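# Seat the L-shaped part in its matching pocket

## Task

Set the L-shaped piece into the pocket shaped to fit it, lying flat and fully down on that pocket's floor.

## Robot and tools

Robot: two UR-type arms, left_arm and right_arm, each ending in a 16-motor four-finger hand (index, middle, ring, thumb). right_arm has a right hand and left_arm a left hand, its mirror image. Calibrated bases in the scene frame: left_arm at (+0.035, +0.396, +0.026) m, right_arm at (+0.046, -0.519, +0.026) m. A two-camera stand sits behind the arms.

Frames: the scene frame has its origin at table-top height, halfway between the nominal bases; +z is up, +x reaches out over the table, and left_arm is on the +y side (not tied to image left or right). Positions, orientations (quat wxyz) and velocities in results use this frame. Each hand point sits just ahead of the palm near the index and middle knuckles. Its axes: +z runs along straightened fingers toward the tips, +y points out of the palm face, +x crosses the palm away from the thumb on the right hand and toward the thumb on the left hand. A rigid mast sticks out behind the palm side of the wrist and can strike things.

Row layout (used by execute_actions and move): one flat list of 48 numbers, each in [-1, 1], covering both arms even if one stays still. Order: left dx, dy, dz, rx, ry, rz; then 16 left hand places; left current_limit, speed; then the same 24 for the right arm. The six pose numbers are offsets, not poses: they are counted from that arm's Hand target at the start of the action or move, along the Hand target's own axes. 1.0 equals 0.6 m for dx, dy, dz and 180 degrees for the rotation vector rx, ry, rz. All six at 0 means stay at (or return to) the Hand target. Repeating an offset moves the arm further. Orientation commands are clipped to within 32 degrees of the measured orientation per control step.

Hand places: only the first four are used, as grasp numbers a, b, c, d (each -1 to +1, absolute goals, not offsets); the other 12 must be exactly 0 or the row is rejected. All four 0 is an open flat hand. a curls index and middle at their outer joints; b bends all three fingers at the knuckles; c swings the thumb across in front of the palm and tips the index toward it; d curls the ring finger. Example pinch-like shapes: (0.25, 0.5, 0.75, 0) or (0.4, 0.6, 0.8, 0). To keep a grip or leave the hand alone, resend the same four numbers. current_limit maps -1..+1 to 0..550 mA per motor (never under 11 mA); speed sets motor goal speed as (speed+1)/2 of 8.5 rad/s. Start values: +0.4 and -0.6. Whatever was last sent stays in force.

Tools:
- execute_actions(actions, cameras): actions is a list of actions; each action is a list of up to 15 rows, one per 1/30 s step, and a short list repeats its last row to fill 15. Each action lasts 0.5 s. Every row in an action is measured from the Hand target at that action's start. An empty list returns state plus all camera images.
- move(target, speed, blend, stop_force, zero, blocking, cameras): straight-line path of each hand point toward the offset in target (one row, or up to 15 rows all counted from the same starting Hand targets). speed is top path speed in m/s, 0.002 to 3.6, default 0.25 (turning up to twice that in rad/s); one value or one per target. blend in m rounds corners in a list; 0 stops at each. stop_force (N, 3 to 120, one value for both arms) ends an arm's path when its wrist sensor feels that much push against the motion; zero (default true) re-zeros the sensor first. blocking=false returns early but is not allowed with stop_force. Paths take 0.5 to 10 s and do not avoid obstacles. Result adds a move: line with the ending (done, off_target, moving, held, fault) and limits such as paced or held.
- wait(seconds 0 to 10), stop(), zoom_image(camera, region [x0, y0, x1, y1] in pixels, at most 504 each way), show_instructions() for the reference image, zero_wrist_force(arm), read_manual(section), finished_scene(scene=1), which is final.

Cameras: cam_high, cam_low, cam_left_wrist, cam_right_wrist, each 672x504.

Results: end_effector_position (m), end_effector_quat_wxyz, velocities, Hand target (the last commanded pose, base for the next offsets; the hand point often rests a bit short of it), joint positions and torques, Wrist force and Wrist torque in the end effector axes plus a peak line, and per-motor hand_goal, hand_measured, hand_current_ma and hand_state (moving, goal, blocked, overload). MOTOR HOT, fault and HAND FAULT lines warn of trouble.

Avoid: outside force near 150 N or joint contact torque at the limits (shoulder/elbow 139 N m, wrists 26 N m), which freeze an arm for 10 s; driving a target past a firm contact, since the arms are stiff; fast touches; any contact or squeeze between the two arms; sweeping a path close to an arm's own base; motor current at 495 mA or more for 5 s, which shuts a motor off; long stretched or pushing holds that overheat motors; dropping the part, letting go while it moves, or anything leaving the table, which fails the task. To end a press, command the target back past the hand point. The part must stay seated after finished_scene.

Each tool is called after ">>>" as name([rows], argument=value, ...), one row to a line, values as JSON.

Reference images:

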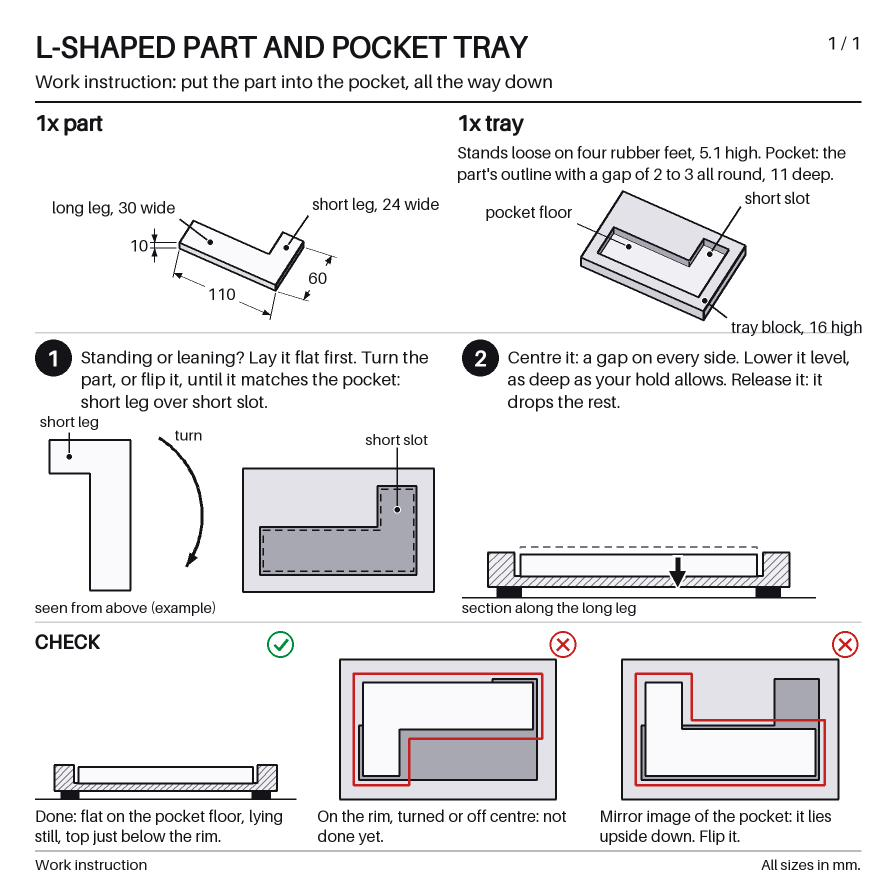

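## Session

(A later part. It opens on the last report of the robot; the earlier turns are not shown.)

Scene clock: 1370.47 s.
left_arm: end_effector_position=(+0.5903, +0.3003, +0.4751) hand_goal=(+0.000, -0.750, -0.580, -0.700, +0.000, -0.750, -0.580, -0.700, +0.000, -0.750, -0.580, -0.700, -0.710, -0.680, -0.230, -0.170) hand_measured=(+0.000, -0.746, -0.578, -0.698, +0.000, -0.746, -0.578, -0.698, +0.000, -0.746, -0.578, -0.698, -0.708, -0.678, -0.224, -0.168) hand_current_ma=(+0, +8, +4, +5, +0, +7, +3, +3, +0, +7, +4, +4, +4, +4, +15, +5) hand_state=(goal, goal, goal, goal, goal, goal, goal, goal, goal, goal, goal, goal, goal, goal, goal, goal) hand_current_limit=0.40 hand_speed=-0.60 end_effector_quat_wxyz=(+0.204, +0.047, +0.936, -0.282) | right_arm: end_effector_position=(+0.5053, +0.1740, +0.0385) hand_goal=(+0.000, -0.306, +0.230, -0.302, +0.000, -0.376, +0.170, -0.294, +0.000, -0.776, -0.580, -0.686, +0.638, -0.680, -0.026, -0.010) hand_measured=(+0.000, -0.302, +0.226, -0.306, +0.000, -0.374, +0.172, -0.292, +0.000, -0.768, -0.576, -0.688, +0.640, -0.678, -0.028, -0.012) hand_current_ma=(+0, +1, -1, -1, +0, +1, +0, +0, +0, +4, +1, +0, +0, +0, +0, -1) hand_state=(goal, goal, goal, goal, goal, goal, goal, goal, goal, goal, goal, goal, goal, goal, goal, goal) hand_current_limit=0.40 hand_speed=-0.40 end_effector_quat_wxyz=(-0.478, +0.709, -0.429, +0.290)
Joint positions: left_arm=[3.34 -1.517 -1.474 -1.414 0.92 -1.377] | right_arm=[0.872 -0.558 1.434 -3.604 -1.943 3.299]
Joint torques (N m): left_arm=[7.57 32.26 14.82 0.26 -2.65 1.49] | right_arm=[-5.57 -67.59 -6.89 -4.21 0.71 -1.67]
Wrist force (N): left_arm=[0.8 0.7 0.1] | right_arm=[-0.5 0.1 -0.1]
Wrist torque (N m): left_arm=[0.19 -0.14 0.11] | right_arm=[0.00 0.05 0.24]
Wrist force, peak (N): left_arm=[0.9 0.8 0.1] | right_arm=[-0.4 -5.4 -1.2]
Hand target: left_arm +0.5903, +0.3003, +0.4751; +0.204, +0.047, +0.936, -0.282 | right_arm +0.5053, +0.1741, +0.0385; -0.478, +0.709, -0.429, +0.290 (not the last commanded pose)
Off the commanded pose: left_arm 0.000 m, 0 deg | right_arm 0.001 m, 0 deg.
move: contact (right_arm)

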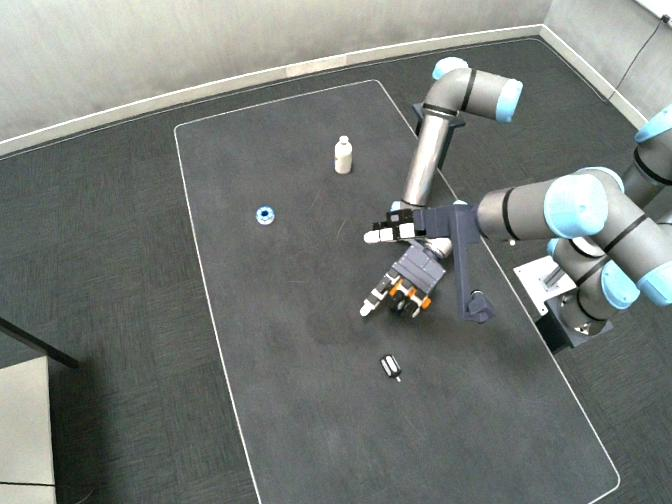

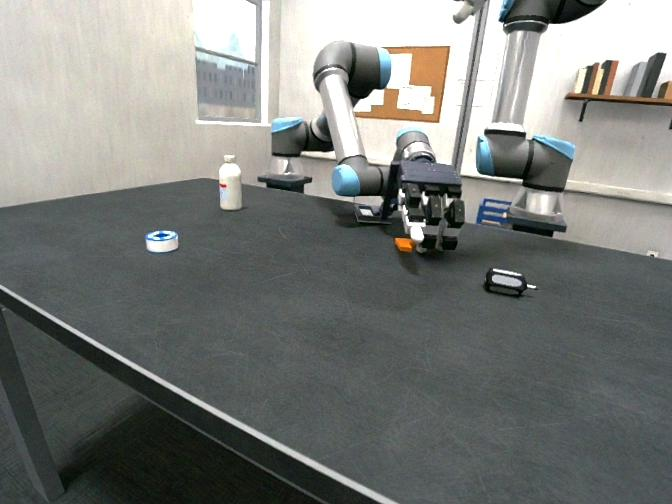

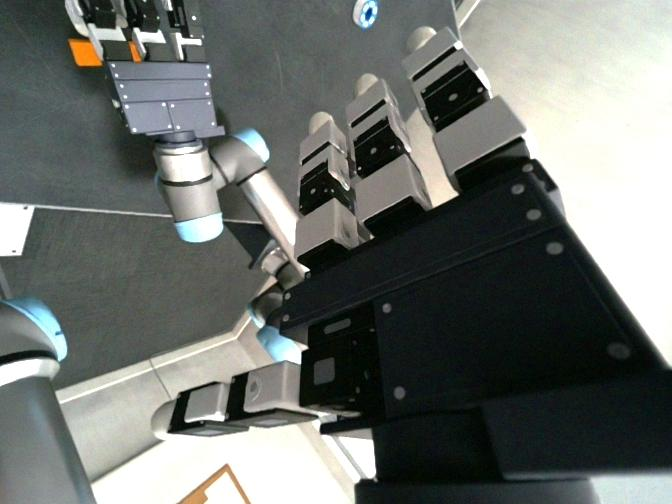

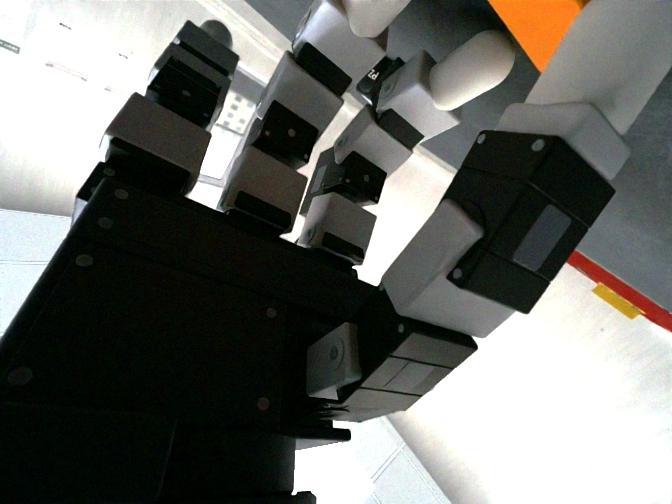

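>>> move([
  [0,0,0,0,0,0, 0,0,0,0,0,0,0,0,0,0,0,0,0,0,0,0, 0.4,-0.6, 0,0,0,0,0,0, 0.45,0.24,0.82,0,0,0,0,0,0,0,0,0,0,0,0,0, 0.4,-0.8],
  [0,0,0,0,0,0, 0,0,0,0,0,0,0,0,0,0,0,0,0,0,0,0, 0.4,-0.6, 0,0.0046,0.0019,0,0,0, 0.45,0.40,0.82,0,0,0,0,0,0,0,0,0,0,0,0,0, 0.4,-0.85],
], speed=0.05, cameras=["cam_low","cam_left_wrist","cam_right_wrist"])

>>> zoom_image(camera="cam_low", region=[360, 160, 480, 270])

>>> zoom_image(camera="cam_left_wrist", region=[60, 0, 220, 130])

>>> zoom_image(camera="cam_right_wrist", region=[400, 0, 672, 200])

Scene clock: 1383.27 s.
left_arm: end_effector_position=(+0.5903, +0.3003, +0.4751) hand_goal=(+0.000, -0.750, -0.580, -0.700, +0.000, -0.750, -0.580, -0.700, +0.000, -0.750, -0.580, -0.700, -0.710, -0.680, -0.230, -0.170) hand_measured=(+0.000, -0.746, -0.578, -0.698, +0.000, -0.746, -0.578, -0.698, +0.000, -0.746, -0.578, -0.698, -0.708, -0.678, -0.224, -0.168) hand_current_ma=(+0, +8, +4, +5, +0, +7, +3, +3, +0, +7, +4, +4, +4, +4, +15, +5) hand_state=(goal, goal, goal, goal, goal, goal, goal, goal, goal, goal, goal, goal, goal, goal, goal, goal) hand_current_limit=0.40 hand_speed=-0.60 end_effector_quat_wxyz=(+0.204, +0.047, +0.936, -0.282) | right_arm: end_effector_position=(+0.5054, +0.1741, +0.0355) hand_goal=(+0.000, +0.032, +0.156, -0.352, +0.000, +0.062, +0.220, -0.294, +0.000, -0.400, -0.580, -0.736, +0.638, -0.680, -0.026, -0.060) hand_measured=(-0.006, -0.024, +0.140, -0.356, +0.000, +0.060, +0.214, -0.292, +0.000, -0.394, -0.576, -0.732, +0.654, -0.678, -0.052, -0.074) hand_current_ma=(-2, -88, -9, -1, +0, +0, -2, +0, +0, +2, +1, +1, +10, +1, -34, -13) hand_state=(goal, blocked, goal, goal, goal, goal, goal, goal, goal, goal, goal, goal, goal, goal, blocked, goal) hand_current_limit=0.40 hand_speed=-0.85 end_effector_quat_wxyz=(-0.478, +0.709, -0.429, +0.290)
Joint positions: left_arm=[3.34 -1.517 -1.474 -1.414 0.92 -1.377] | right_arm=[0.872 -0.552 1.433 -3.608 -1.943 3.299]
Joint torques (N m): left_arm=[6.94 32.22 15.39 0.16 -2.56 1.54] | right_arm=[0.49 -65.84 -18.5 -3.87 0.88 -2.56]
Wrist force (N): left_arm=[0.7 0.8 0.0] | right_arm=[-0.5 -0.3 -0.3]
Wrist torque (N m): left_arm=[0.21 -0.12 0.08] | right_arm=[0.03 0.06 0.23]
Wrist force, peak (N): left_arm=[0.9 0.8 0.0] | right_arm=[-0.4 -9.4 1.0]
Hand target: left_arm +0.5903, +0.3003, +0.4751; +0.204, +0.047, +0.936, -0.282 | right_arm +0.5054, +0.1741, +0.0355; -0.478, +0.709, -0.429, +0.290
Off the commanded pose: left_arm 0.000 m, 0 deg | right_arm 0.000 m, 0 deg.
move: done
Images, in order (width x height): cam_low 672x504, cam_left_wrist 672x504, cam_right_wrist 672x504.

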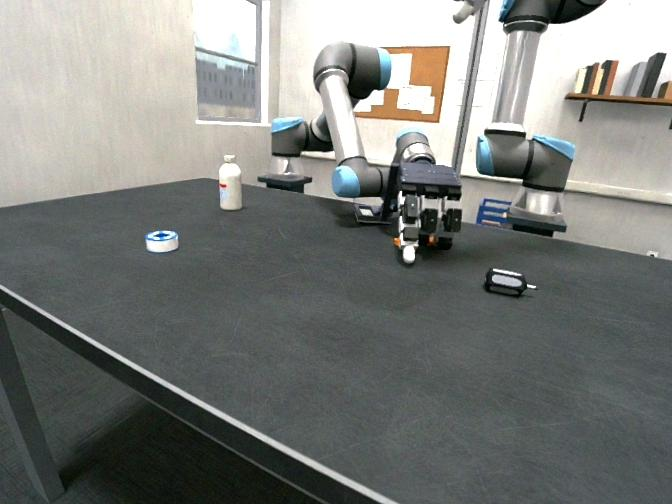

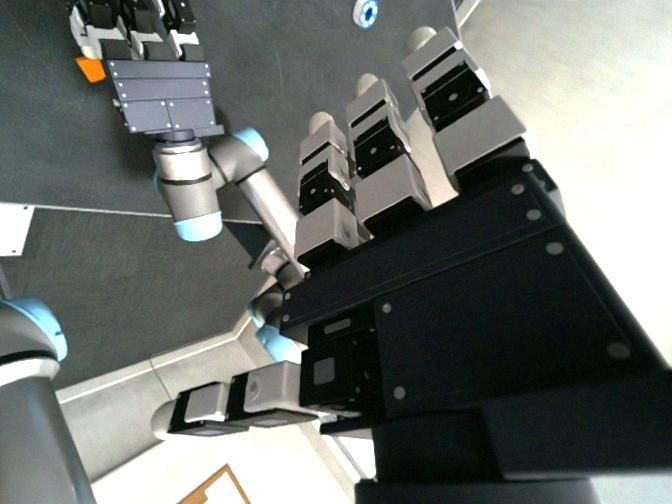

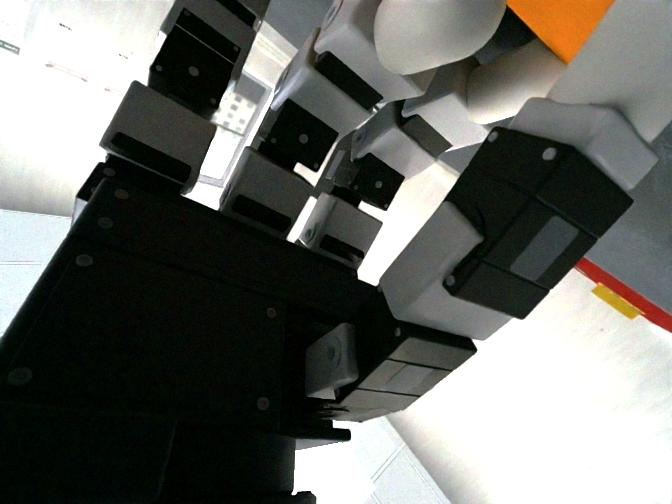

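Scaled by 4.200 from the camera's 672x504 image, which has a finer 960x720 frame.

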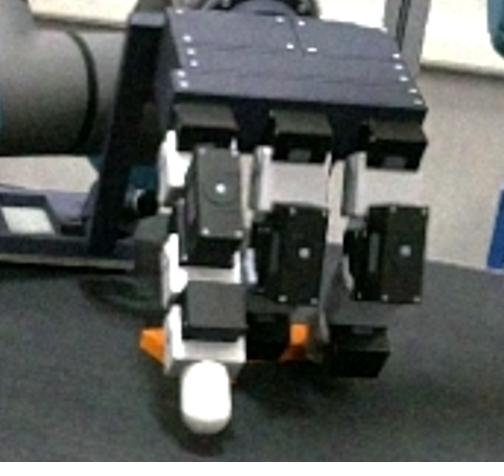

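Scaled by 3.150 from the camera's 672x504 image, which has a finer 960x720 frame.

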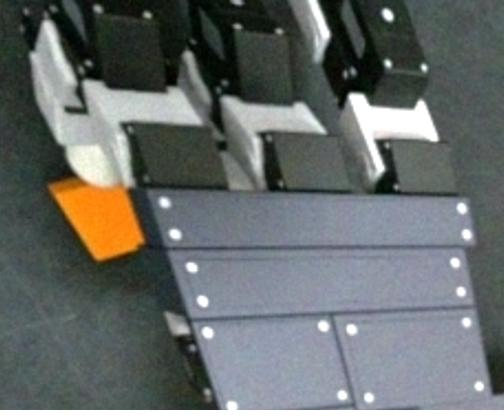

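Scaled by 1.853 from the camera's 672x504 image, which has a finer 960x720 frame.

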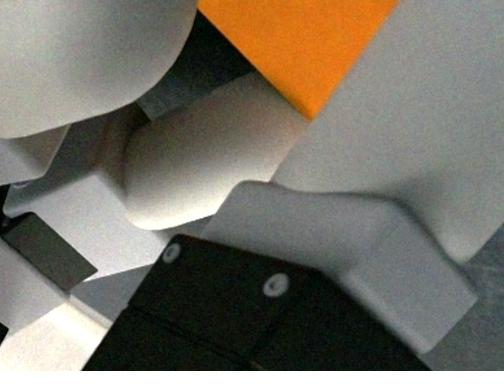

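>>> move([
  [0,0,0,0,0,0, 0,0,0,0,0,0,0,0,0,0,0,0,0,0,0,0, 0.4,-0.6, 0,-0.0046,-0.0019,0,0,0, 0.45,0.2,0.82,0,0,0,0,0,0,0,0,0,0,0,0,0, 0.4,-0.7],
  [0,0,0,0,0,0, 0,0,0,0,0,0,0,0,0,0,0,0,0,0,0,0, 0.4,-0.6, 0,-0.1854,-0.0749,0,0,0, 0.45,0.2,0.82,0,0,0,0,0,0,0,0,0,0,0,0,0, 0.4,-0.7],
  [0,0,0,0,0,0, 0,0,0,0,0,0,0,0,0,0,0,0,0,0,0,0, 0.4,-0.6, 0,-0.1854,-0.3,0,0,0, 0.40,0.15,0.82,-0.2,0,0,0,0,0,0,0,0,0,0,0,0, 0.4,-0.5],
], speed=[0.05, 0.2, 0.25], blend=[0, 0.03, 0], cameras=["cam_low","cam_left_wrist"])

>>> zoom_image(camera="cam_left_wrist", region=[60, 0, 170, 100])

Scene clock: 1492.10 s.
left_arm: end_effector_position=(+0.5903, +0.3003, +0.4751) hand_goal=(+0.000, -0.750, -0.580, -0.700, +0.000, -0.750, -0.580, -0.700, +0.000, -0.750, -0.580, -0.700, -0.710, -0.680, -0.230, -0.170) hand_measured=(+0.000, -0.746, -0.578, -0.698, +0.000, -0.746, -0.578, -0.698, +0.000, -0.746, -0.578, -0.698, -0.708, -0.678, -0.224, -0.168) hand_current_ma=(+0, +8, +4, +5, +0, +7, +3, +3, +0, +7, +4, +4, +4, +4, +15, +5) hand_state=(goal, goal, goal, goal, goal, goal, goal, goal, goal, goal, goal, goal, goal, goal, goal, goal) hand_current_limit=0.40 hand_speed=-0.60 end_effector_quat_wxyz=(+0.204, +0.047, +0.936, -0.282) | right_arm: end_effector_position=(+0.3943, +0.1160, +0.2060) hand_goal=(+0.000, -0.280, +0.166, -0.350, +0.000, -0.348, +0.090, -0.366, +0.000, -0.860, -0.900, -0.910, +0.644, -0.680, -0.026, -0.018) hand_measured=(-0.004, -0.270, +0.168, -0.348, +0.000, -0.334, +0.092, -0.364, +0.000, -0.838, -0.892, -0.906, +0.642, -0.678, -0.028, -0.020) hand_current_ma=(-1, +5, +0, +0, +0, +8, +0, +0, +0, +18, +3, +1, -1, +1, +0, -1) hand_state=(goal, goal, goal, goal, goal, goal, goal, goal, goal, blocked, goal, goal, goal, goal, goal, goal) hand_current_limit=0.40 hand_speed=-0.50 end_effector_quat_wxyz=(-0.478, +0.709, -0.429, +0.290)
Joint positions: left_arm=[3.34 -1.517 -1.474 -1.414 0.92 -1.377] | right_arm=[0.963 -1.015 1.772 -3.469 -2.026 3.34]
Joint torques (N m): left_arm=[6.57 31.79 15.68 0.21 -2.47 1.36] | right_arm=[-9.8 -56.07 -11.49 -2.2 -0.38 -2.95]
Wrist force (N): left_arm=[0.9 0.5 0.2] | right_arm=[-0.2 -0.1 0.3]
Wrist torque (N m): left_arm=[0.15 -0.14 0.12] | right_arm=[-0.02 -0.01 0.17]
Wrist force, peak (N): left_arm=[0.8 0.8 0.2] | right_arm=[-0.6 -4.9 -3.3]
Hand target: left_arm +0.5903, +0.3003, +0.4751; +0.204, +0.047, +0.936, -0.282 | right_arm +0.3943, +0.1160, +0.2060; -0.478, +0.709, -0.429, +0.290
Off the commanded pose: left_arm 0.000 m, 0 deg | right_arm 0.000 m, 0 deg.
move: done
Images, in order (width x height): cam_low 672x504, cam_left_wrist 672x504.

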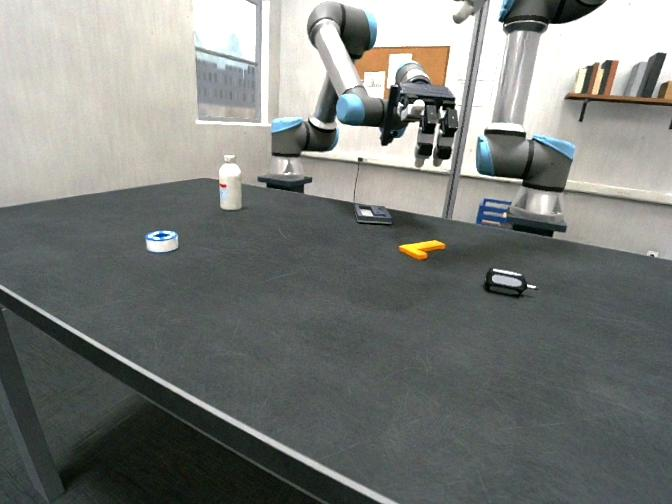

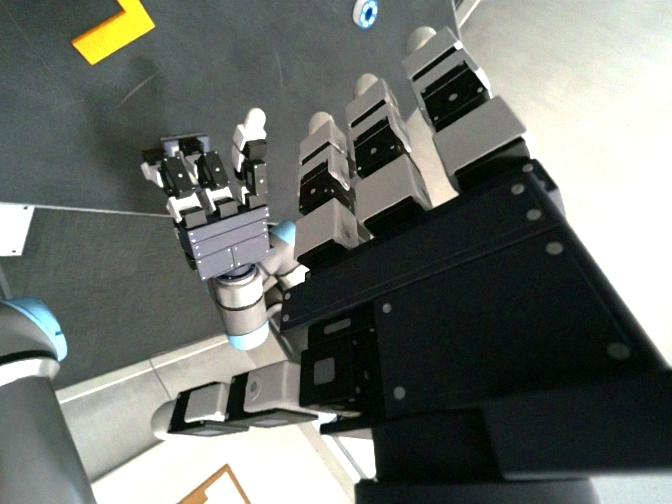

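Scaled by 4.582 from the camera's 672x504 image, which has a finer 960x720 frame.

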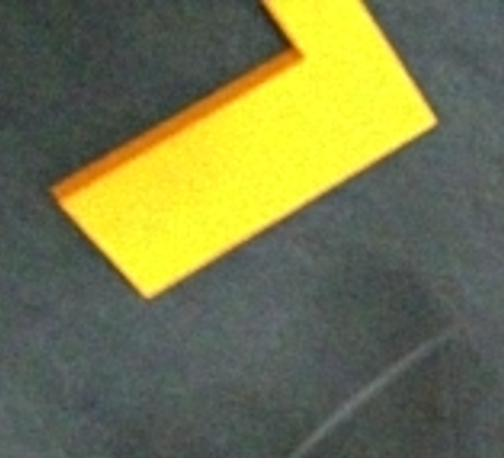

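>>> move(target=[0,0,0,0,0,0, 0,0,0,0,0,0,0,0,0,0,0,0,0,0,0,0, 0.4,-0.6, -0.0202,0.045,0.2713,0.0217,-0.1503,-0.0547, 0.40,0.15,0.82,-0.2,0,0,0,0,0,0,0,0,0,0,0,0, 0.4,-0.5], speed=0.25)

>>> move(target=[0,0,0,0,0,0, 0,0,0,0,0,0,0,0,0,0,0,0,0,0,0,0, 0.4,-0.6, 0,0.1236,0.0402,0,0,0, 0.40,0.15,0.82,-0.2,0,0,0,0,0,0,0,0,0,0,0,0, 0.4,-0.5], speed=0.06, stop_force=3, cameras=["cam_high","cam_low","cam_left_wrist","cam_right_wrist"])

>>> zoom_image(camera="cam_low", region=[360, 160, 480, 270])

>>> zoom_image(camera="cam_left_wrist", region=[60, 0, 220, 130])

>>> zoom_image(camera="cam_right_wrist", region=[400, 0, 672, 200])

Scene clock: 1518.10 s.
left_arm: end_effector_position=(+0.5903, +0.3003, +0.4751) hand_goal=(+0.000, -0.750, -0.580, -0.700, +0.000, -0.750, -0.580, -0.700, +0.000, -0.750, -0.580, -0.700, -0.710, -0.680, -0.230, -0.170) hand_measured=(+0.000, -0.746, -0.578, -0.698, +0.000, -0.746, -0.578, -0.698, +0.000, -0.746, -0.578, -0.698, -0.708, -0.678, -0.224, -0.168) hand_current_ma=(+0, +8, +4, +5, +0, +7, +3, +3, +0, +7, +4, +4, +4, +4, +15, +5) hand_state=(goal, goal, goal, goal, goal, goal, goal, goal, goal, goal, goal, goal, goal, goal, goal, goal) hand_current_limit=0.40 hand_speed=-0.60 end_effector_quat_wxyz=(+0.204, +0.047, +0.936, -0.282) | right_arm: end_effector_position=(+0.5136, +0.1920, +0.1201) hand_goal=(+0.000, -0.280, +0.166, -0.350, +0.000, -0.348, +0.090, -0.366, +0.000, -0.860, -0.900, -0.910, +0.644, -0.680, -0.026, -0.018) hand_measured=(-0.004, -0.270, +0.168, -0.348, +0.000, -0.334, +0.092, -0.364, +0.000, -0.838, -0.892, -0.906, +0.642, -0.678, -0.028, -0.020) hand_current_ma=(-1, +5, +0, +0, +0, +8, +0, +0, +0, +17, +3, +1, +0, +1, +0, -1) hand_state=(goal, goal, goal, goal, goal, goal, goal, goal, goal, blocked, goal, goal, goal, goal, goal, goal) hand_current_limit=0.40 hand_speed=-0.50 end_effector_quat_wxyz=(-0.563, +0.775, -0.234, +0.170)
Joint positions: left_arm=[3.34 -1.517 -1.474 -1.414 0.92 -1.377] | right_arm=[0.739 -0.668 1.443 -3.594 -1.351 3.068]
Joint torques (N m): left_arm=[6.46 32.13 15.4 0.33 -2.48 1.38] | right_arm=[12.8 -59.01 -17.65 -4.01 1.24 2.39]
Wrist force (N): left_arm=[0.7 0.6 0.2] | right_arm=[-0.3 -0.2 -0.3]
Wrist torque (N m): left_arm=[0.16 -0.12 0.10] | right_arm=[-0.07 0.05 0.06]
Wrist force, peak (N): left_arm=[0.9 0.8 0.1] | right_arm=[-0.3 -0.5 -1.1]
Hand target: left_arm +0.5903, +0.3003, +0.4751; +0.204, +0.047, +0.936, -0.282 | right_arm +0.5135, +0.1921, +0.1201; -0.563, +0.775, -0.233, +0.170
Off the commanded pose: left_arm 0.000 m, 0 deg | right_arm 0.000 m, 0 deg.
move: done

Scene clock: 1520.37 s.
left_arm: end_effector_position=(+0.5903, +0.3003, +0.4751) hand_goal=(+0.000, -0.750, -0.580, -0.700, +0.000, -0.750, -0.580, -0.700, +0.000, -0.750, -0.580, -0.700, -0.710, -0.680, -0.230, -0.170) hand_measured=(+0.000, -0.746, -0.578, -0.698, +0.000, -0.746, -0.578, -0.698, +0.000, -0.746, -0.578, -0.698, -0.708, -0.678, -0.224, -0.168) hand_current_ma=(+0, +8, +4, +5, +0, +7, +3, +3, +0, +7, +4, +4, +4, +4, +15, +5) hand_state=(goal, goal, goal, goal, goal, goal, goal, goal, goal, goal, goal, goal, goal, goal, goal, goal) hand_current_limit=0.40 hand_speed=-0.60 end_effector_quat_wxyz=(+0.204, +0.047, +0.936, -0.282) | right_arm: end_effector_position=(+0.5135, +0.1921, +0.0421) hand_goal=(+0.000, -0.280, +0.166, -0.350, +0.000, -0.348, +0.090, -0.366, +0.000, -0.860, -0.900, -0.910, +0.644, -0.680, -0.026, -0.018) hand_measured=(-0.004, -0.270, +0.168, -0.348, +0.000, -0.338, +0.092, -0.364, +0.000, -0.838, -0.892, -0.906, +0.642, -0.678, -0.028, -0.020) hand_current_ma=(-1, +5, +0, +0, +0, +5, +1, +0, +0, +17, +3, +1, +0, +1, +0, -1) hand_state=(goal, goal, goal, goal, goal, goal, goal, goal, goal, blocked, goal, goal, goal, goal, goal, goal) hand_current_limit=0.40 hand_speed=-0.50 end_effector_quat_wxyz=(-0.563, +0.775, -0.233, +0.170)
Joint positions: left_arm=[3.34 -1.517 -1.474 -1.414 0.92 -1.377] | right_arm=[0.739 -0.531 1.42 -3.708 -1.35 3.068]
Joint torques (N m): left_arm=[6.63 32.33 15.95 0.39 -2.43 1.34] | right_arm=[-4.6 -69.83 -6.19 -2 0.86 -2.65]
Wrist force (N): left_arm=[0.7 0.7 0.0] | right_arm=[-0.2 -0.1 -0.5]
Wrist torque (N m): left_arm=[0.19 -0.11 0.09] | right_arm=[-0.03 0.06 0.08]
Wrist force, peak (N): left_arm=[0.9 0.7 0.1] | right_arm=[-0.5 -2.4 -1.0]
Hand target: left_arm +0.5903, +0.3003, +0.4751; +0.204, +0.047, +0.936, -0.282 | right_arm +0.5135, +0.1920, +0.0421; -0.563, +0.775, -0.233, +0.170
Off the commanded pose: left_arm 0.000 m, 0 deg | right_arm 0.000 m, 0 deg.
move: done

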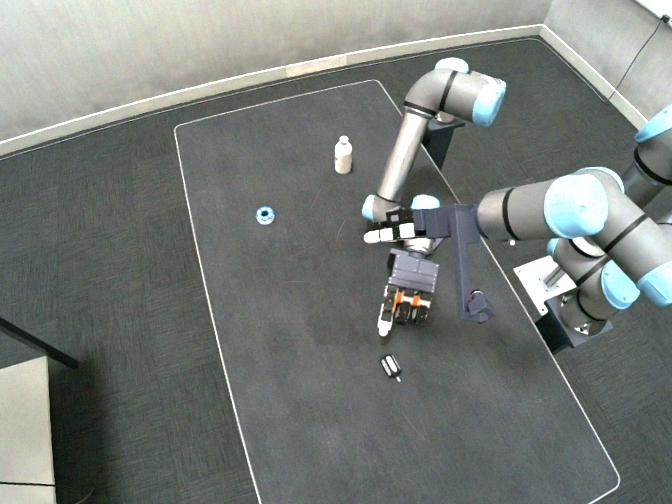

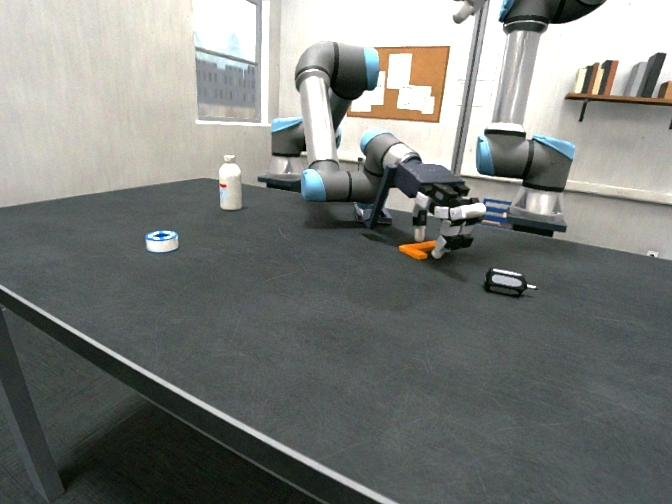

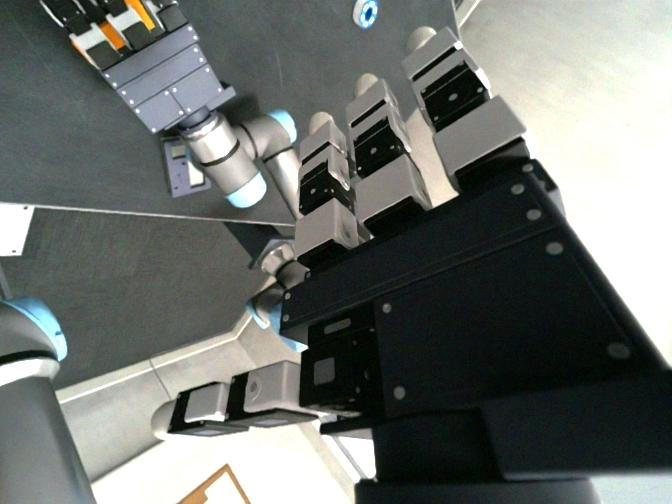

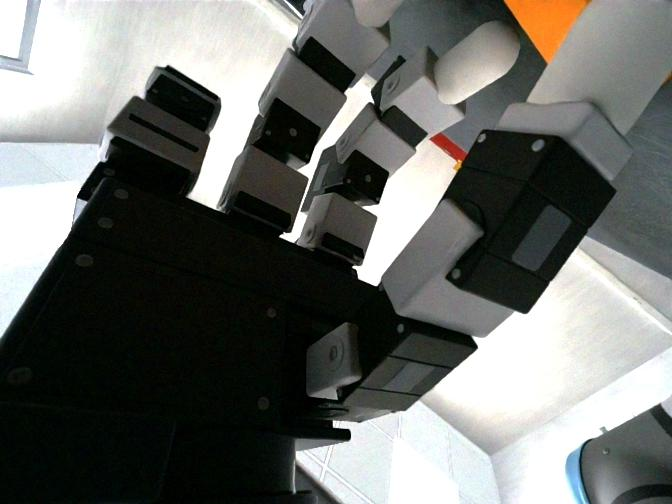

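Scaled by 4.200 from the camera's 672x504 image, which has a finer 960x720 frame.

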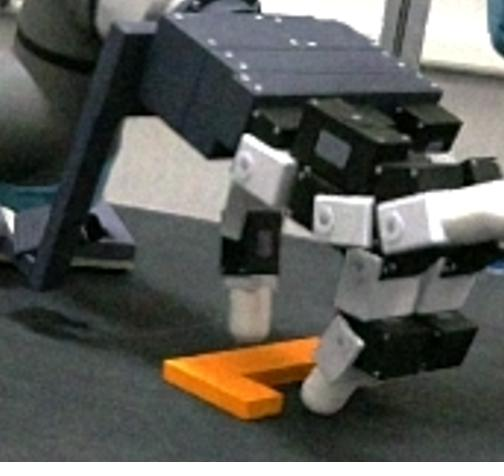

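Scaled by 3.150 from the camera's 672x504 image, which has a finer 960x720 frame.

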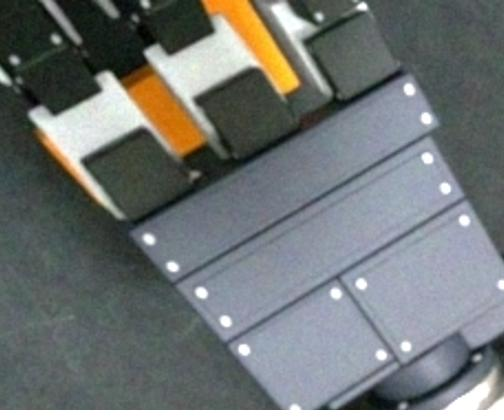

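Scaled by 1.853 from the camera's 672x504 image, which has a finer 960x720 frame.

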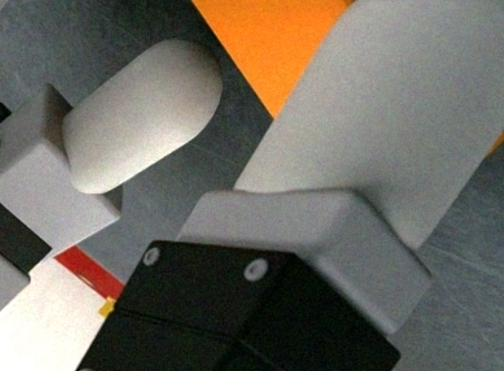

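>>> move([
  [0,0,0,0,0,0, 0,0,0,0,0,0,0,0,0,0,0,0,0,0,0,0, 0.4,-0.6, 0,0,0,0,0,0, 0.40,0.27,0.82,-0.2,0,0,0,0,0,0,0,0,0,0,0,0, 0.4,-0.85],
  [0,0,0,0,0,0, 0,0,0,0,0,0,0,0,0,0,0,0,0,0,0,0, 0.4,-0.6, 0,0.0024,0.0008,0,0,0, 0.40,0.33,0.82,-0.2,0,0,0,0,0,0,0,0,0,0,0,0, 0.4,-0.88],
], speed=0.05, cameras=["cam_low","cam_left_wrist","cam_right_wrist"])

>>> zoom_image(camera="cam_low", region=[360, 160, 480, 270])

>>> zoom_image(camera="cam_left_wrist", region=[60, 0, 220, 130])

>>> zoom_image(camera="cam_right_wrist", region=[400, 0, 672, 200])

Scene clock: 1535.47 s.
left_arm: end_effector_position=(+0.5903, +0.3003, +0.4751) hand_goal=(+0.000, -0.750, -0.580, -0.700, +0.000, -0.750, -0.580, -0.700, +0.000, -0.750, -0.580, -0.700, -0.710, -0.680, -0.230, -0.170) hand_measured=(+0.000, -0.746, -0.578, -0.698, +0.000, -0.746, -0.578, -0.698, +0.000, -0.746, -0.578, -0.698, -0.708, -0.678, -0.224, -0.168) hand_current_ma=(+0, +8, +4, +5, +0, +7, +3, +3, +0, +7, +4, +4, +4, +4, +15, +5) hand_state=(goal, goal, goal, goal, goal, goal, goal, goal, goal, goal, goal, goal, goal, goal, goal, goal) hand_current_limit=0.40 hand_speed=-0.60 end_effector_quat_wxyz=(+0.204, +0.047, +0.936, -0.282) | right_arm: end_effector_position=(+0.5136, +0.1921, +0.0406) hand_goal=(+0.000, -0.038, +0.112, -0.386, +0.000, -0.032, +0.126, -0.366, +0.000, -0.590, -0.900, -0.946, +0.644, -0.680, -0.026, -0.054) hand_measured=(-0.002, -0.056, +0.108, -0.386, +0.000, -0.072, +0.114, -0.370, +0.000, -0.582, -0.892, -0.942, +0.640, -0.680, -0.040, -0.060) hand_current_ma=(+0, -14, -1, +0, +0, -52, -6, -1, +0, +3, +3, +1, -1, +0, -12, -4) hand_state=(goal, goal, goal, goal, goal, blocked, goal, goal, goal, goal, goal, goal, goal, goal, goal, goal) hand_current_limit=0.40 hand_speed=-0.88 end_effector_quat_wxyz=(-0.563, +0.775, -0.233, +0.170)
Joint positions: left_arm=[3.34 -1.517 -1.474 -1.414 0.92 -1.377] | right_arm=[0.739 -0.529 1.419 -3.71 -1.35 3.068]
Joint torques (N m): left_arm=[5.91 32.06 15.79 0.32 -2.35 1.24] | right_arm=[-8.29 -48.4 -29.54 -1.5 -0.24 -2.49]
Wrist force (N): left_arm=[0.8 0.6 0.1] | right_arm=[-0.1 -1.6 -0.5]
Wrist torque (N m): left_arm=[0.17 -0.13 0.10] | right_arm=[-0.13 0.04 0.08]
Wrist force, peak (N): left_arm=[0.9 0.7 -0.1] | right_arm=[-0.4 -2.1 -0.5]
Hand target: left_arm +0.5903, +0.3003, +0.4751; +0.204, +0.047, +0.936, -0.282 | right_arm +0.5136, +0.1921, +0.0406; -0.563, +0.775, -0.233, +0.170
Off the commanded pose: left_arm 0.000 m, 0 deg | right_arm 0.000 m, 0 deg.
move: done
Images, in order (width x height): cam_low 672x504, cam_left_wrist 672x504, cam_right_wrist 672x504.

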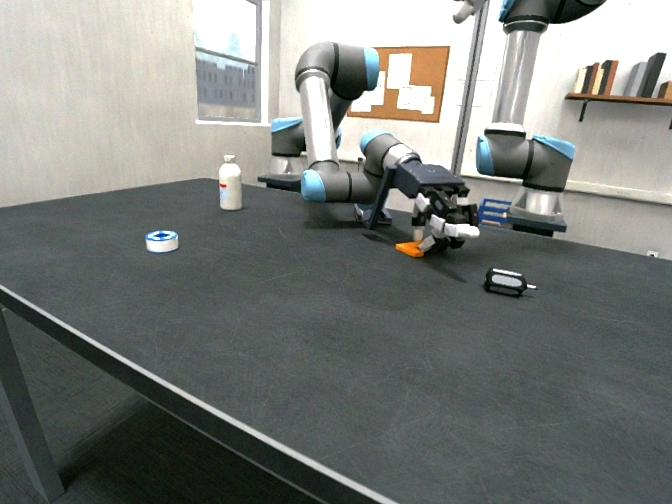

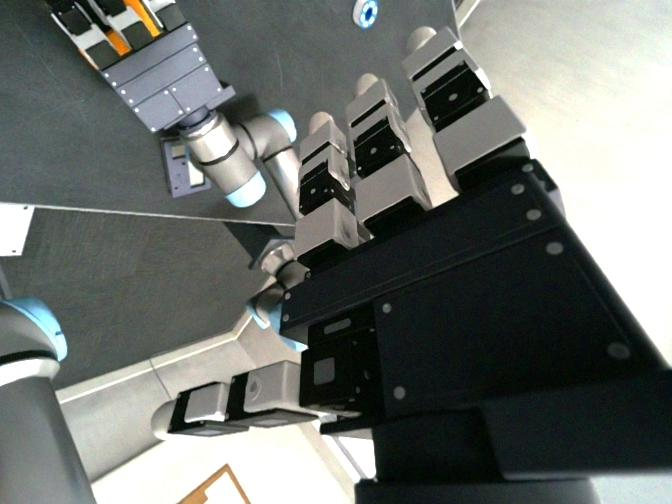

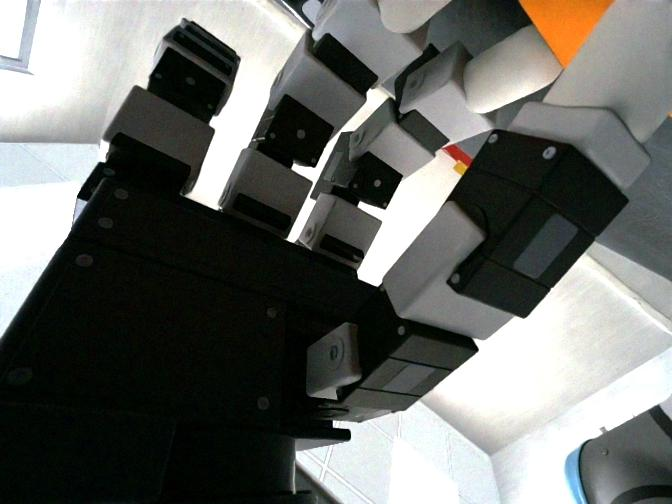

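Scaled by 4.200 from the camera's 672x504 image, which has a finer 960x720 frame.

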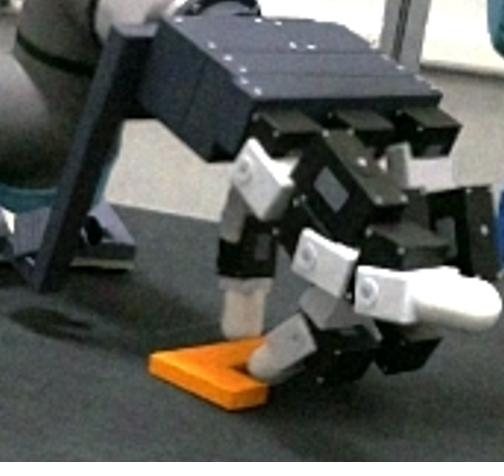

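Scaled by 3.150 from the camera's 672x504 image, which has a finer 960x720 frame.

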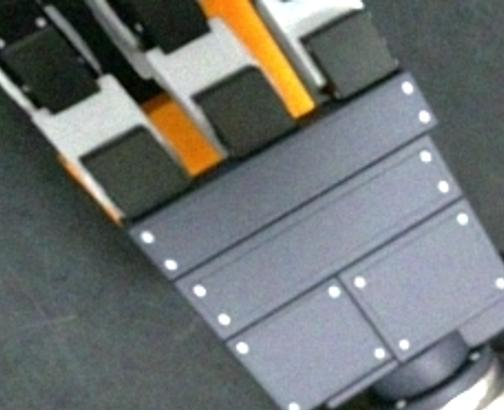

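Scaled by 1.853 from the camera's 672x504 image, which has a finer 960x720 frame.

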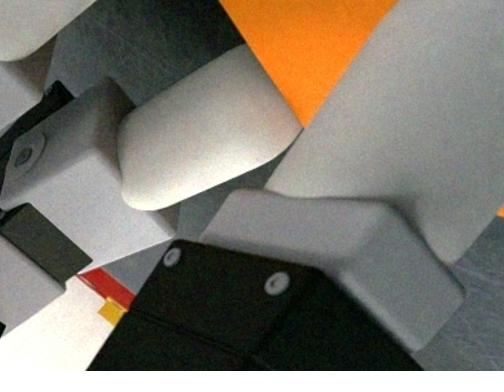

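>>> move(target=[0,0,0,0,0,0, 0,0,0,0,0,0,0,0,0,0,0,0,0,0,0,0, 0.4,-0.6, 0,0,0,0,0,0, 0.40,0.38,0.82,-0.12,0,0,0,0,0,0,0,0,0,0,0,0, 0.4,-0.88], speed=0.05, cameras=["cam_low","cam_left_wrist","cam_right_wrist"])

>>> zoom_image(camera="cam_left_wrist", region=[60, 0, 220, 130])

>>> zoom_image(camera="cam_right_wrist", region=[400, 0, 672, 200])

Scene clock: 1546.83 s.
left_arm: end_effector_position=(+0.5903, +0.3003, +0.4751) hand_goal=(+0.000, -0.750, -0.580, -0.700, +0.000, -0.750, -0.580, -0.700, +0.000, -0.750, -0.580, -0.700, -0.710, -0.680, -0.230, -0.170) hand_measured=(+0.000, -0.746, -0.578, -0.698, +0.000, -0.746, -0.578, -0.698, +0.000, -0.746, -0.578, -0.698, -0.708, -0.678, -0.224, -0.168) hand_current_ma=(+0, +8, +4, +5, +0, +7, +3, +3, +0, +7, +4, +4, +4, +4, +15, +5) hand_state=(goal, goal, goal, goal, goal, goal, goal, goal, goal, goal, goal, goal, goal, goal, goal, goal) hand_current_limit=0.40 hand_speed=-0.60 end_effector_quat_wxyz=(+0.204, +0.047, +0.936, -0.282) | right_arm: end_effector_position=(+0.5136, +0.1921, +0.0406) hand_goal=(+0.000, +0.022, +0.104, -0.396, +0.000, +0.038, +0.136, -0.366, +0.000, -0.480, -0.772, -0.868, +0.644, -0.680, -0.026, -0.064) hand_measured=(+0.002, -0.020, +0.094, -0.398, +0.000, -0.032, +0.114, -0.374, +0.000, -0.474, -0.772, -0.870, +0.638, -0.680, -0.054, -0.080) hand_current_ma=(+0, -53, -5, +0, +0, -130, -16, -3, +0, +2, +0, +0, -2, +0, -40, -15) hand_state=(goal, blocked, goal, goal, goal, blocked, blocked, goal, goal, goal, goal, goal, goal, goal, blocked, goal) hand_current_limit=0.40 hand_speed=-0.88 end_effector_quat_wxyz=(-0.563, +0.775, -0.233, +0.170)
Joint positions: left_arm=[3.34 -1.517 -1.474 -1.414 0.92 -1.377] | right_arm=[0.739 -0.529 1.419 -3.71 -1.35 3.068]
Joint torques (N m): left_arm=[5.8 31.93 16.48 0.37 -2.37 1.25] | right_arm=[-3.78 -57.07 -29.6 -1.02 -0.19 -2.26]
Wrist force (N): left_arm=[0.7 0.7 0.1] | right_arm=[-0.3 -2.5 -0.6]
Wrist torque (N m): left_arm=[0.18 -0.12 0.09] | right_arm=[-0.16 0.06 0.06]
Wrist force, peak (N): left_arm=[1.0 0.7 0.0] | right_arm=[-0.1 -2.7 -0.7]
Hand target: left_arm +0.5903, +0.3003, +0.4751; +0.204, +0.047, +0.936, -0.282 | right_arm +0.5136, +0.1921, +0.0406; -0.563, +0.775, -0.233, +0.170
Off the commanded pose: left_arm 0.000 m, 0 deg | right_arm 0.000 m, 0 deg.
move: done
Images, in order (width x height): cam_low 672x504, cam_left_wrist 672x504, cam_right_wrist 672x504.

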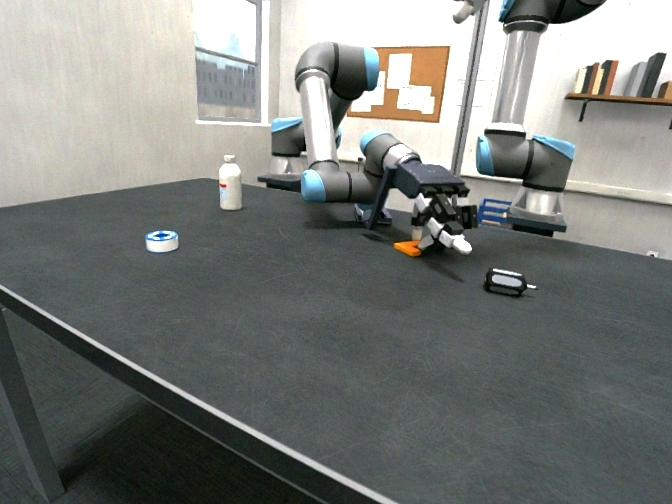

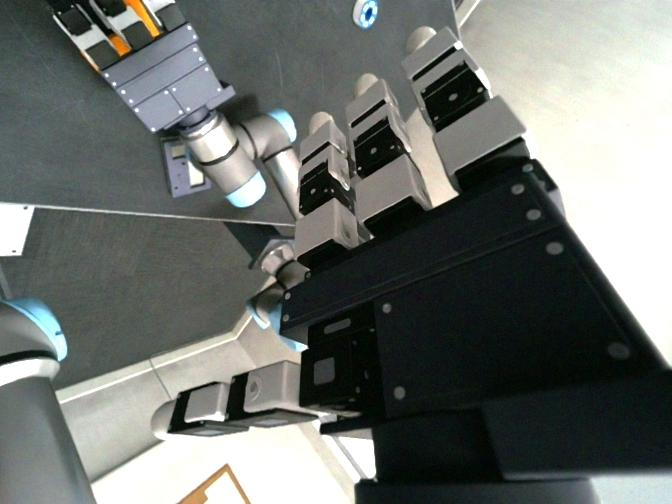

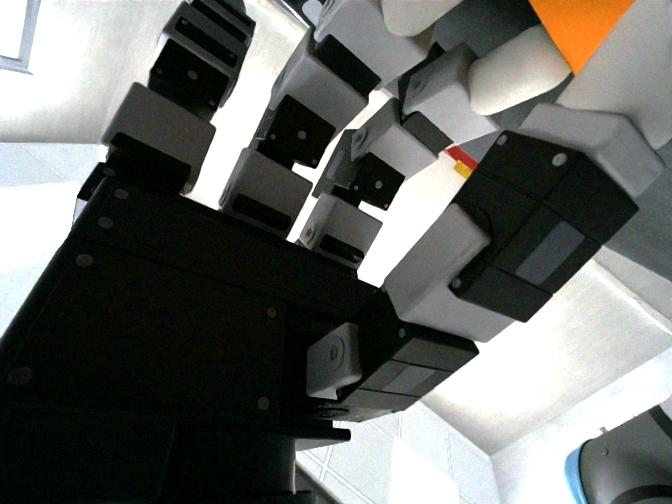

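Scaled by 3.150 from the camera's 672x504 image, which has a finer 960x720 frame.

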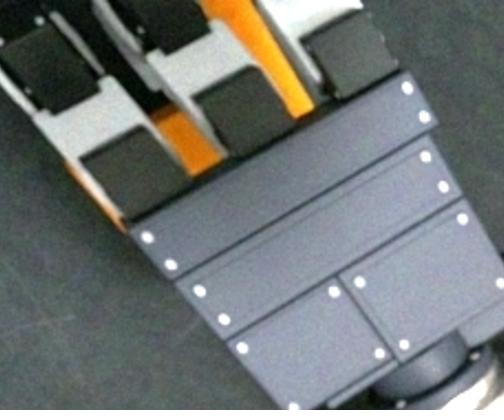

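Scaled by 1.853 from the camera's 672x504 image, which has a finer 960x720 frame.

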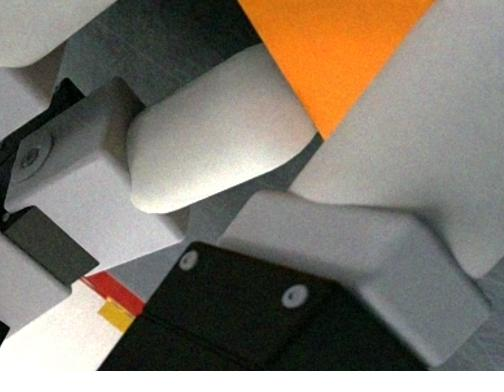

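>>> move(target=[0,0,0,0,0,0, 0,0,0,0,0,0,0,0,0,0,0,0,0,0,0,0, 0.4,-0.6, 0,-0.0793,-0.0258,0,0,0, 0.40,0.38,0.82,-0.12,0,0,0,0,0,0,0,0,0,0,0,0, 0.4,-0.88], speed=0.05, cameras=["cam_low","cam_left_wrist","cam_right_wrist"])

>>> zoom_image(camera="cam_low", region=[360, 150, 480, 260])

>>> zoom_image(camera="cam_left_wrist", region=[60, 0, 220, 130])

Scene clock: 1556.30 s.
left_arm: end_effector_position=(+0.5903, +0.3003, +0.4751) hand_goal=(+0.000, -0.750, -0.580, -0.700, +0.000, -0.750, -0.580, -0.700, +0.000, -0.750, -0.580, -0.700, -0.710, -0.680, -0.230, -0.170) hand_measured=(+0.000, -0.746, -0.578, -0.698, +0.000, -0.746, -0.578, -0.698, +0.000, -0.746, -0.578, -0.698, -0.708, -0.678, -0.224, -0.168) hand_current_ma=(+0, +8, +4, +5, +0, +7, +3, +3, +0, +7, +4, +4, +4, +4, +15, +5) hand_state=(goal, goal, goal, goal, goal, goal, goal, goal, goal, goal, goal, goal, goal, goal, goal, goal) hand_current_limit=0.40 hand_speed=-0.60 end_effector_quat_wxyz=(+0.204, +0.047, +0.936, -0.282) | right_arm: end_effector_position=(+0.5135, +0.1920, +0.0908) hand_goal=(+0.000, +0.022, +0.104, -0.396, +0.000, +0.038, +0.136, -0.366, +0.000, -0.480, -0.772, -0.868, +0.644, -0.680, -0.026, -0.064) hand_measured=(+0.002, +0.022, +0.098, -0.398, +0.000, +0.036, +0.130, -0.370, +0.000, -0.474, -0.772, -0.870, +0.640, -0.680, -0.028, -0.066) hand_current_ma=(+0, +0, -2, +0, +0, +0, -2, -1, +0, +3, +0, +0, -1, +0, -1, -1) hand_state=(goal, goal, goal, goal, goal, goal, goal, goal, goal, goal, goal, goal, goal, goal, goal, goal) hand_current_limit=0.40 hand_speed=-0.88 end_effector_quat_wxyz=(-0.563, +0.775, -0.233, +0.170)
Joint positions: left_arm=[3.34 -1.517 -1.474 -1.414 0.92 -1.377] | right_arm=[0.739 -0.619 1.439 -3.639 -1.35 3.068]
Joint torques (N m): left_arm=[5.59 32.16 16.75 0.34 -2.3 1.11] | right_arm=[12.95 -45.23 -13.2 -3.92 -0.61 0.25]
Wrist force (N): left_arm=[0.7 0.6 0.0] | right_arm=[-0.3 0.0 -0.6]
Wrist torque (N m): left_arm=[0.18 -0.12 0.09] | right_arm=[0.05 0.05 0.07]
Wrist force, peak (N): left_arm=[0.9 0.7 0.2] | right_arm=[-0.5 -2.7 -0.7]
Hand target: left_arm +0.5903, +0.3003, +0.4751; +0.204, +0.047, +0.936, -0.282 | right_arm +0.5135, +0.1921, +0.0906; -0.563, +0.775, -0.233, +0.170
Off the commanded pose: left_arm 0.000 m, 0 deg | right_arm 0.000 m, 0 deg.
move: done
Images, in order (width x height): cam_low 672x504, cam_left_wrist 672x504, cam_right_wrist 672x504.

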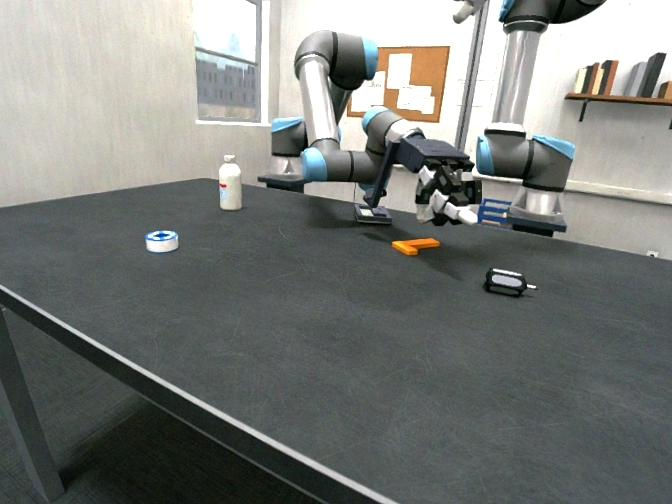

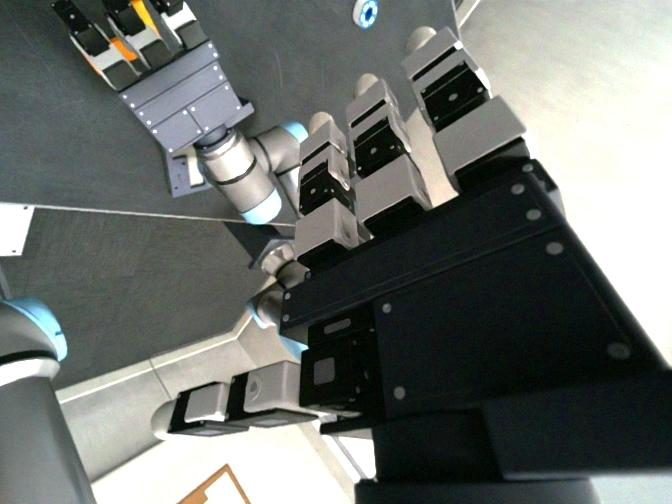

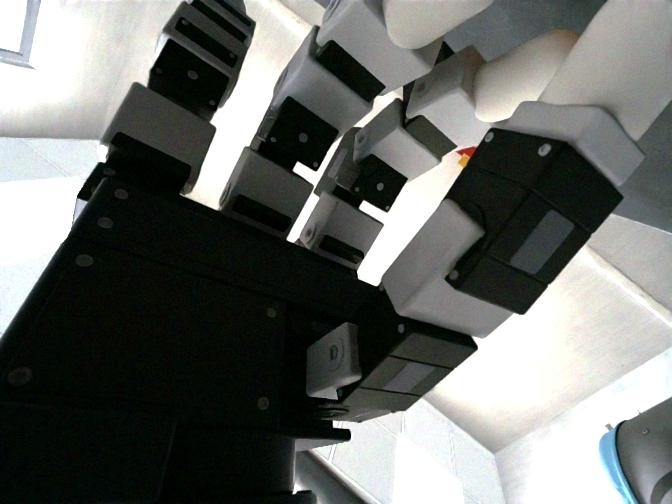

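Scaled by 4.200 from the camera's 672x504 image, which has a finer 960x720 frame.

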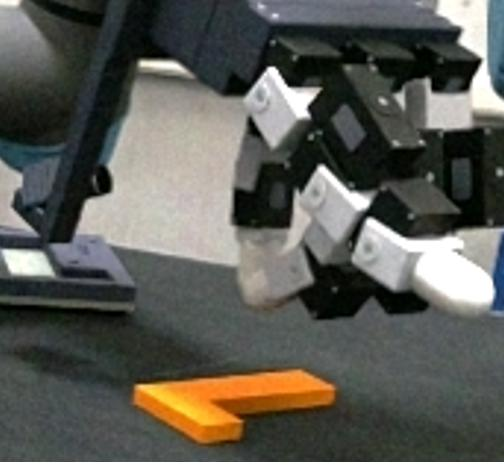

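Scaled by 3.150 from the camera's 672x504 image, which has a finer 960x720 frame.

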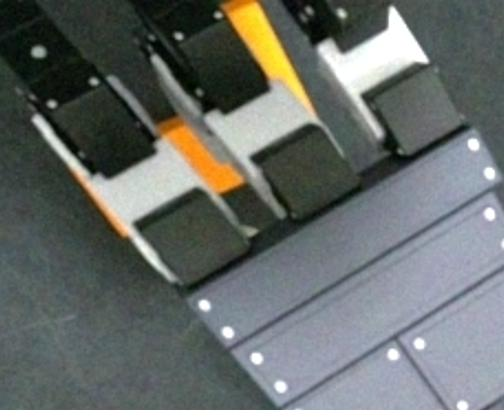

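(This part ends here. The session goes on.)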